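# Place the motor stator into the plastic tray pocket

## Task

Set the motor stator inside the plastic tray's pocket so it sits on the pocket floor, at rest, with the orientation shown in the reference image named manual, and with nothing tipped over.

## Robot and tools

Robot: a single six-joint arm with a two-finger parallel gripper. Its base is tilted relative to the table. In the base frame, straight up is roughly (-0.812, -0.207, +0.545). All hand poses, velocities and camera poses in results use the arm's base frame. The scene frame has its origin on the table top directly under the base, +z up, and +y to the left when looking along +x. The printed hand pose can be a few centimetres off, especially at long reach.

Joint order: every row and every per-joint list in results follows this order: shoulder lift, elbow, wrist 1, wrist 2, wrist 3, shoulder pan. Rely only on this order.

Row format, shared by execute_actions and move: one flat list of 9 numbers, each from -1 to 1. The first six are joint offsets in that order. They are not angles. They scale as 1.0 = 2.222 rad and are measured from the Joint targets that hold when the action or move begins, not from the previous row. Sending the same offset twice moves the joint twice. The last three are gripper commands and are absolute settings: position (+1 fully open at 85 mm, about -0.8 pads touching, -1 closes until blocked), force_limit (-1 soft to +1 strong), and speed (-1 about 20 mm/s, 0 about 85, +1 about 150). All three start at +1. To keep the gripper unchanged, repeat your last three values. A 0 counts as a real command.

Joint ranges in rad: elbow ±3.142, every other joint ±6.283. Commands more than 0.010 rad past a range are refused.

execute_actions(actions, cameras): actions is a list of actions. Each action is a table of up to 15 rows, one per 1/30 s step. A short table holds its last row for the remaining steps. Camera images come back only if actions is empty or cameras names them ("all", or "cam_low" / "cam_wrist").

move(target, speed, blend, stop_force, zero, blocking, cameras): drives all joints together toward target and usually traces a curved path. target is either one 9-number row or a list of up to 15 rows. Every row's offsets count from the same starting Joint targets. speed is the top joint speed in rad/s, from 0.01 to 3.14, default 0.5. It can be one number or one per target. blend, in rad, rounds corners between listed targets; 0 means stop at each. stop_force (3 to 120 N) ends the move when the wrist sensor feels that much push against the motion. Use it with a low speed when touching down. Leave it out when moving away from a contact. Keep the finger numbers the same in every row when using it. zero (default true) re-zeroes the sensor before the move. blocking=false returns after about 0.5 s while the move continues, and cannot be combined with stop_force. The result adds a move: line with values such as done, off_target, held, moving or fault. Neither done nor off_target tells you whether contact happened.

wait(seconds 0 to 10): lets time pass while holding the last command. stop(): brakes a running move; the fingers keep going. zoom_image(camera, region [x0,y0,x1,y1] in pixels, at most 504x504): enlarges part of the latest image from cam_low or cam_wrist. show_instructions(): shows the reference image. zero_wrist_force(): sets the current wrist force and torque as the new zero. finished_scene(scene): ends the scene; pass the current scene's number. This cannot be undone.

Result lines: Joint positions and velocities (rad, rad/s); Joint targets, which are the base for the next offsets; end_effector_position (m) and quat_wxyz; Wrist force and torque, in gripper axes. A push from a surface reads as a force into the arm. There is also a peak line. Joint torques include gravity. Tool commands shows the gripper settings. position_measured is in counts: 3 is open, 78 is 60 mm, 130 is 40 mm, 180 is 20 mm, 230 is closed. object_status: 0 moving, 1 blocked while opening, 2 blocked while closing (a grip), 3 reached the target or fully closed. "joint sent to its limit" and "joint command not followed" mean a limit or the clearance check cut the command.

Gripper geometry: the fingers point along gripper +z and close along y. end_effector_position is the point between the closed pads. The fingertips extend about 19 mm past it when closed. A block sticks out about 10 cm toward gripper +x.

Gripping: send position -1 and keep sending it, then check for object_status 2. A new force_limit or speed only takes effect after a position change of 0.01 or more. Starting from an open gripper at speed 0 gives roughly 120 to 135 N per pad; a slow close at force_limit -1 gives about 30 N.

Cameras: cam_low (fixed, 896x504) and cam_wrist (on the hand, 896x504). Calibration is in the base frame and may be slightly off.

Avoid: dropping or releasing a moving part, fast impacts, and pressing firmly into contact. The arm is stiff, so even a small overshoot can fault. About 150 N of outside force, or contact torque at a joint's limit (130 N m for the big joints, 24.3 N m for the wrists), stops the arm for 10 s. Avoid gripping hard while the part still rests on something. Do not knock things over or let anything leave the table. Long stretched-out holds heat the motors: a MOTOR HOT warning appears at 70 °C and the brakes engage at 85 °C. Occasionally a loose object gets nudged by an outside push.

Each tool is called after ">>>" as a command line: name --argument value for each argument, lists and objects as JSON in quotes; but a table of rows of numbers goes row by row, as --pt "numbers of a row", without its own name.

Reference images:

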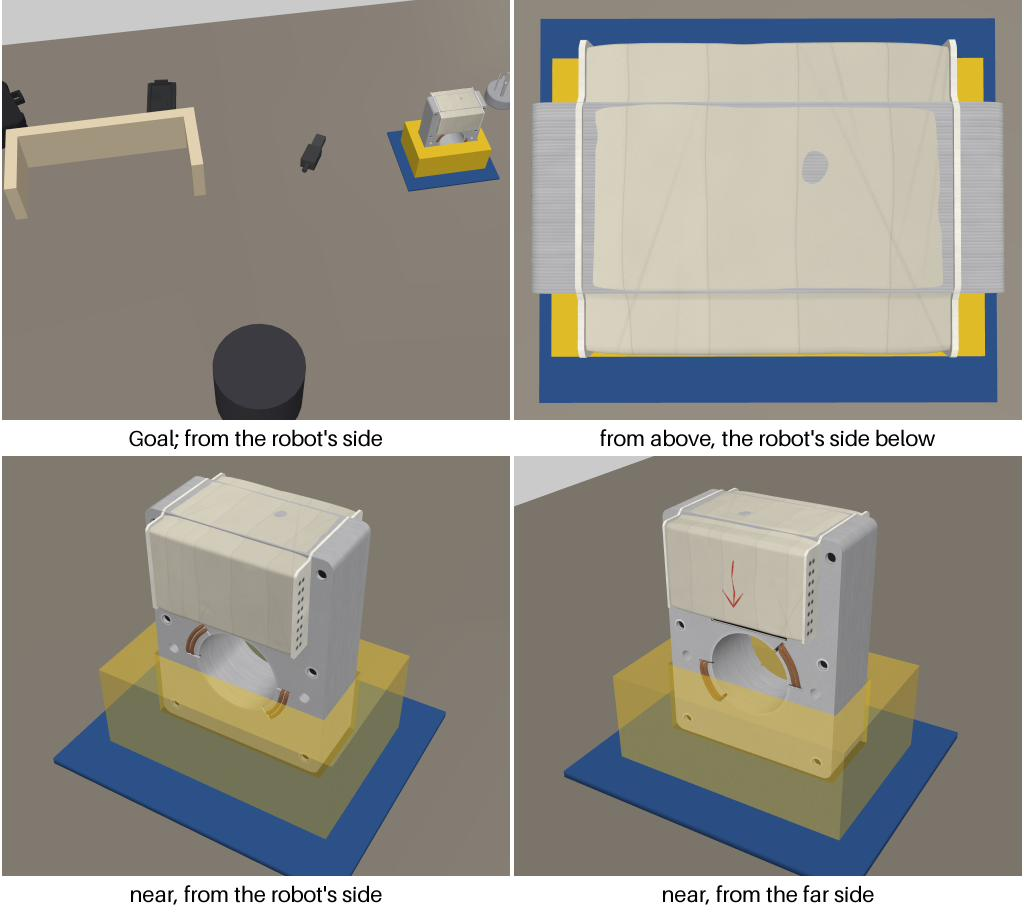

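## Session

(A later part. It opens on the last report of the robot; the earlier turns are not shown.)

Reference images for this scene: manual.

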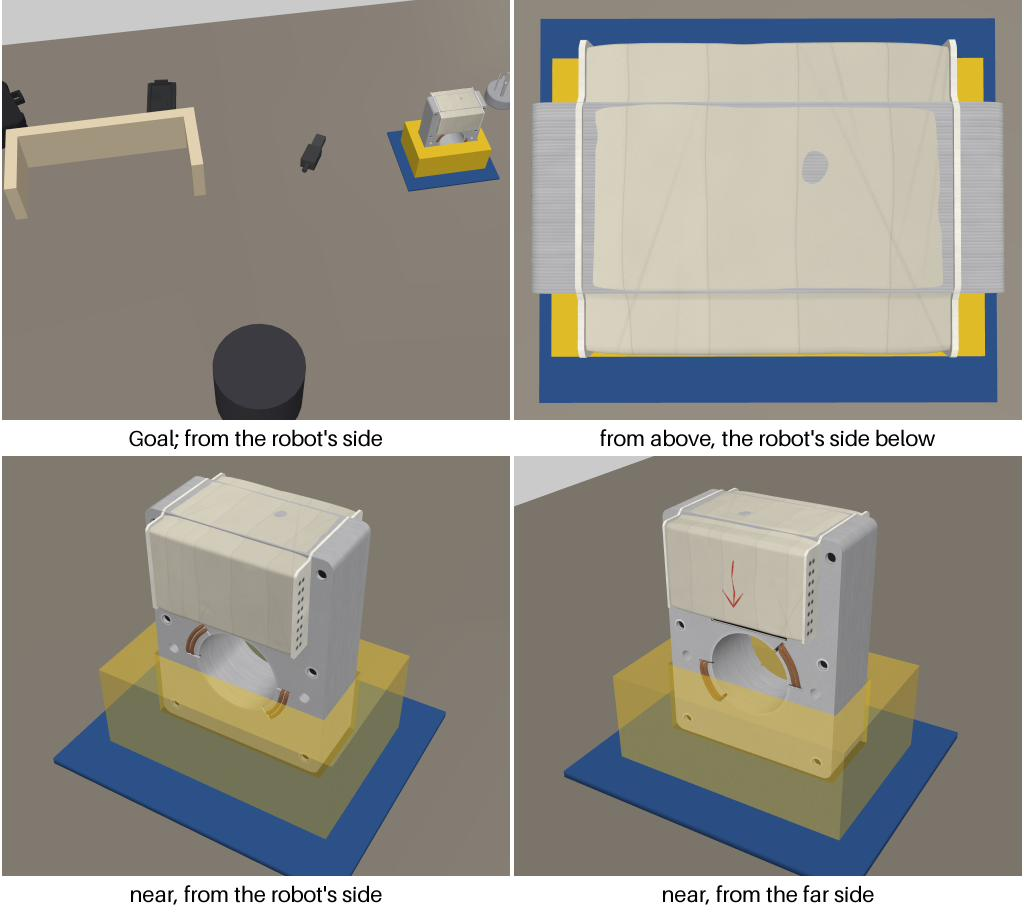

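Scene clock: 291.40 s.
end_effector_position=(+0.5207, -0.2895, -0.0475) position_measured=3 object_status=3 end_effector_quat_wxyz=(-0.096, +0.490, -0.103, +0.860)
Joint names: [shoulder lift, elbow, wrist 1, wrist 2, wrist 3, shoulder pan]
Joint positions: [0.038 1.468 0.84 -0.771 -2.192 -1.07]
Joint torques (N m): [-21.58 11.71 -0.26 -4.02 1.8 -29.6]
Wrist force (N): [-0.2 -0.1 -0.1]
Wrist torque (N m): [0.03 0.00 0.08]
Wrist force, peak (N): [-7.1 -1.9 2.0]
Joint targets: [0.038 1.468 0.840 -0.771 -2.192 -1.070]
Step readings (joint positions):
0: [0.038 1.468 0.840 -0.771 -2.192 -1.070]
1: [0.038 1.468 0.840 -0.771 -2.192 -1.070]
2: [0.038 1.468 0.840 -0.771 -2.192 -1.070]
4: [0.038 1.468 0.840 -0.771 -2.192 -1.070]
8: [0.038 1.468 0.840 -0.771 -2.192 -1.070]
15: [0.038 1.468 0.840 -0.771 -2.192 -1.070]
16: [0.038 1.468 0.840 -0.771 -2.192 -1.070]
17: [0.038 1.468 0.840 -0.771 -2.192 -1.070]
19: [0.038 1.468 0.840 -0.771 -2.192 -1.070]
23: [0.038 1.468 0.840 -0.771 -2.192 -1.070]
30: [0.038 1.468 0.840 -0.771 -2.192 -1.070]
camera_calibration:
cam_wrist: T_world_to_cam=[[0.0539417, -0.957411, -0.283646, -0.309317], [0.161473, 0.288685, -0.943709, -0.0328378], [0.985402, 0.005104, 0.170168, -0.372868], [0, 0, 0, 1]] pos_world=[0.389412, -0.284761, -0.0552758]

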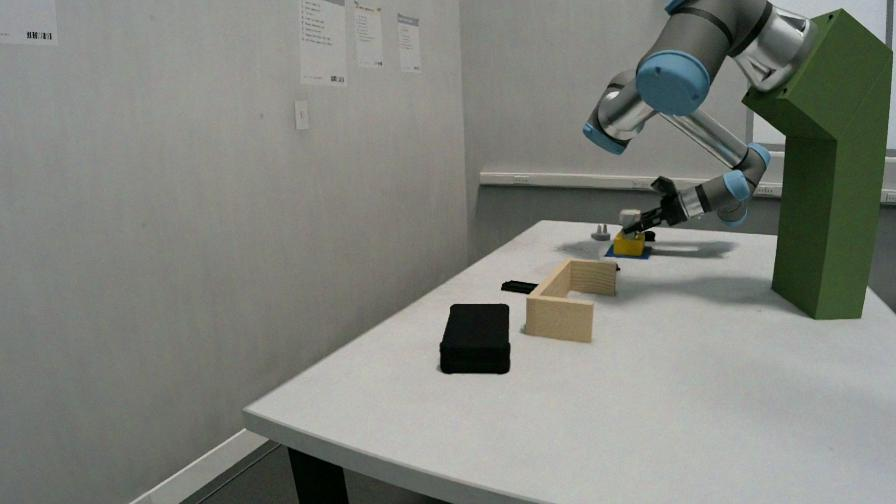

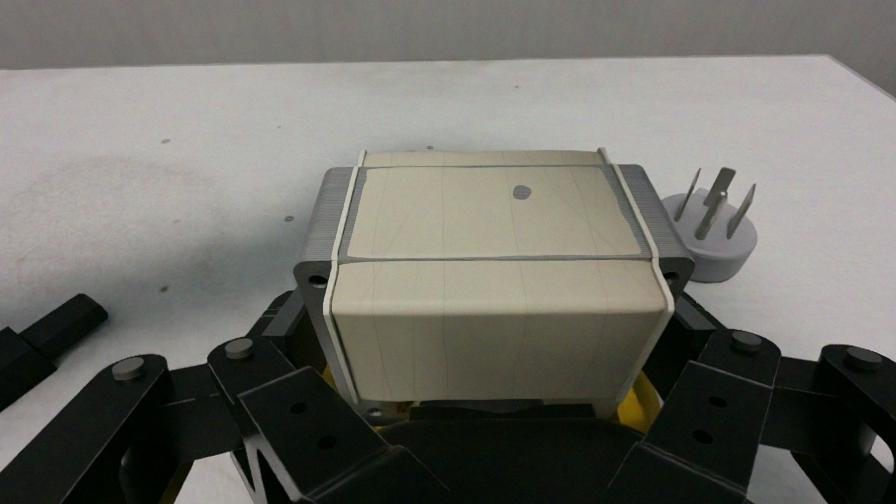

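>>> move --pt "0.0088 0.0068 -0.0311 0.0136 0.0210 -0.0198 1 -1 -0.8" --pt "0.0172 0.0131 -0.0646 0.0276 0.0457 -0.0411 1 -1 -0.8" --pt "0.0330 0.0243 -0.1390 0.0563 0.1066 -0.0888 1 -1 -0.8" --speed '[0.08, 0.12, 0.25]' --blend '[0.005, 0.005, 0]' --cameras '["all"]'

>>> zoom_image --camera "cam_low" --region '[600, 196, 670, 266]'

Scene clock: 298.57 s.
end_effector_position=(+0.4432, -0.2819, -0.0924) position_measured=3 object_status=3 end_effector_quat_wxyz=(-0.096, +0.490, -0.103, +0.860)
Joint names: [shoulder lift, elbow, wrist 1, wrist 2, wrist 3, shoulder pan]
Joint positions: [0.112 1.522 0.531 -0.646 -1.955 -1.267]
Joint torques (N m): [-33.89 -7.39 2.22 -4.24 -0.76 -28.48]
Wrist force (N): [0.2 0.2 -0.2]
Wrist torque (N m): [0.08 -0.07 0.08]
Wrist force, peak (N): [-0.1 0.0 -1.2]
Joint targets: [0.112 1.522 0.531 -0.646 -1.955 -1.267]
move: done
camera_calibration:
cam_wrist: T_world_to_cam=[[0.0548069, -0.957439, -0.283383, -0.310967], [0.162365, 0.288578, -0.943589, -0.0652362], [0.985207, 0.00570353, 0.171271, -0.288445], [0, 0, 0, 1]] pos_world=[0.311813, -0.277262, -0.100277]

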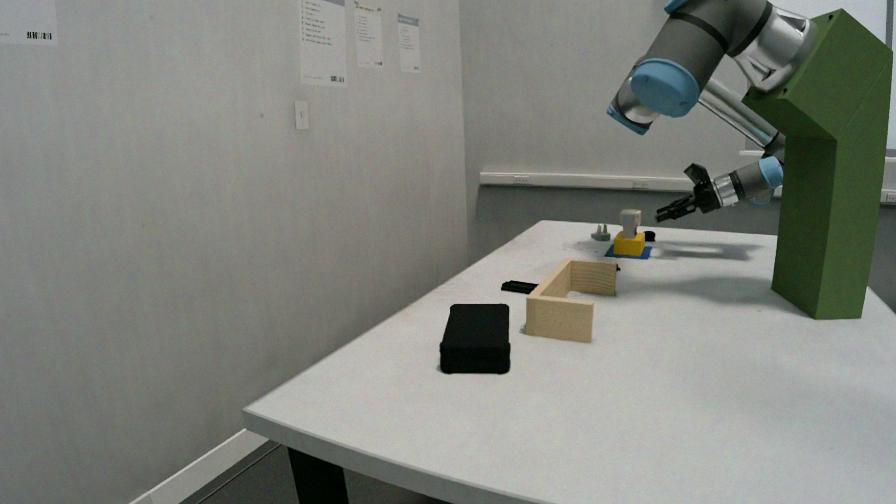

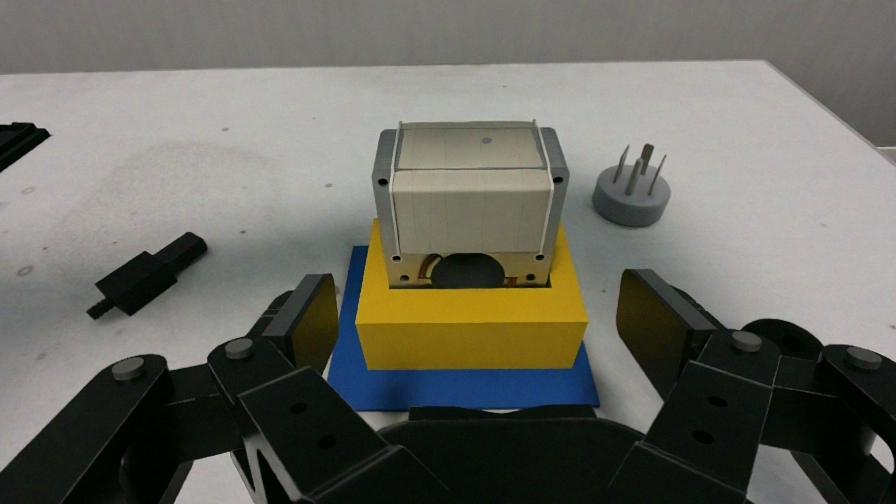

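Scaled by 7.200.

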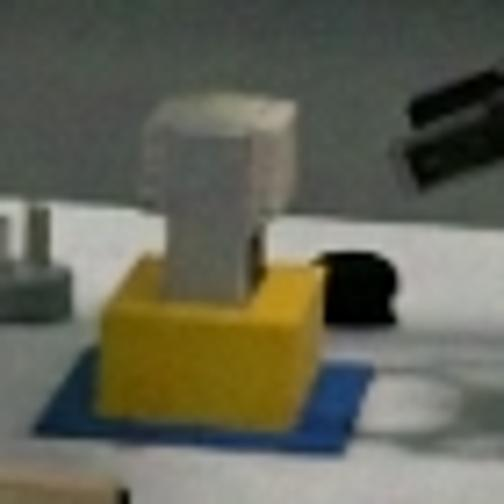

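>>> finished_scene --scene 1

The scene is finished: the task was done.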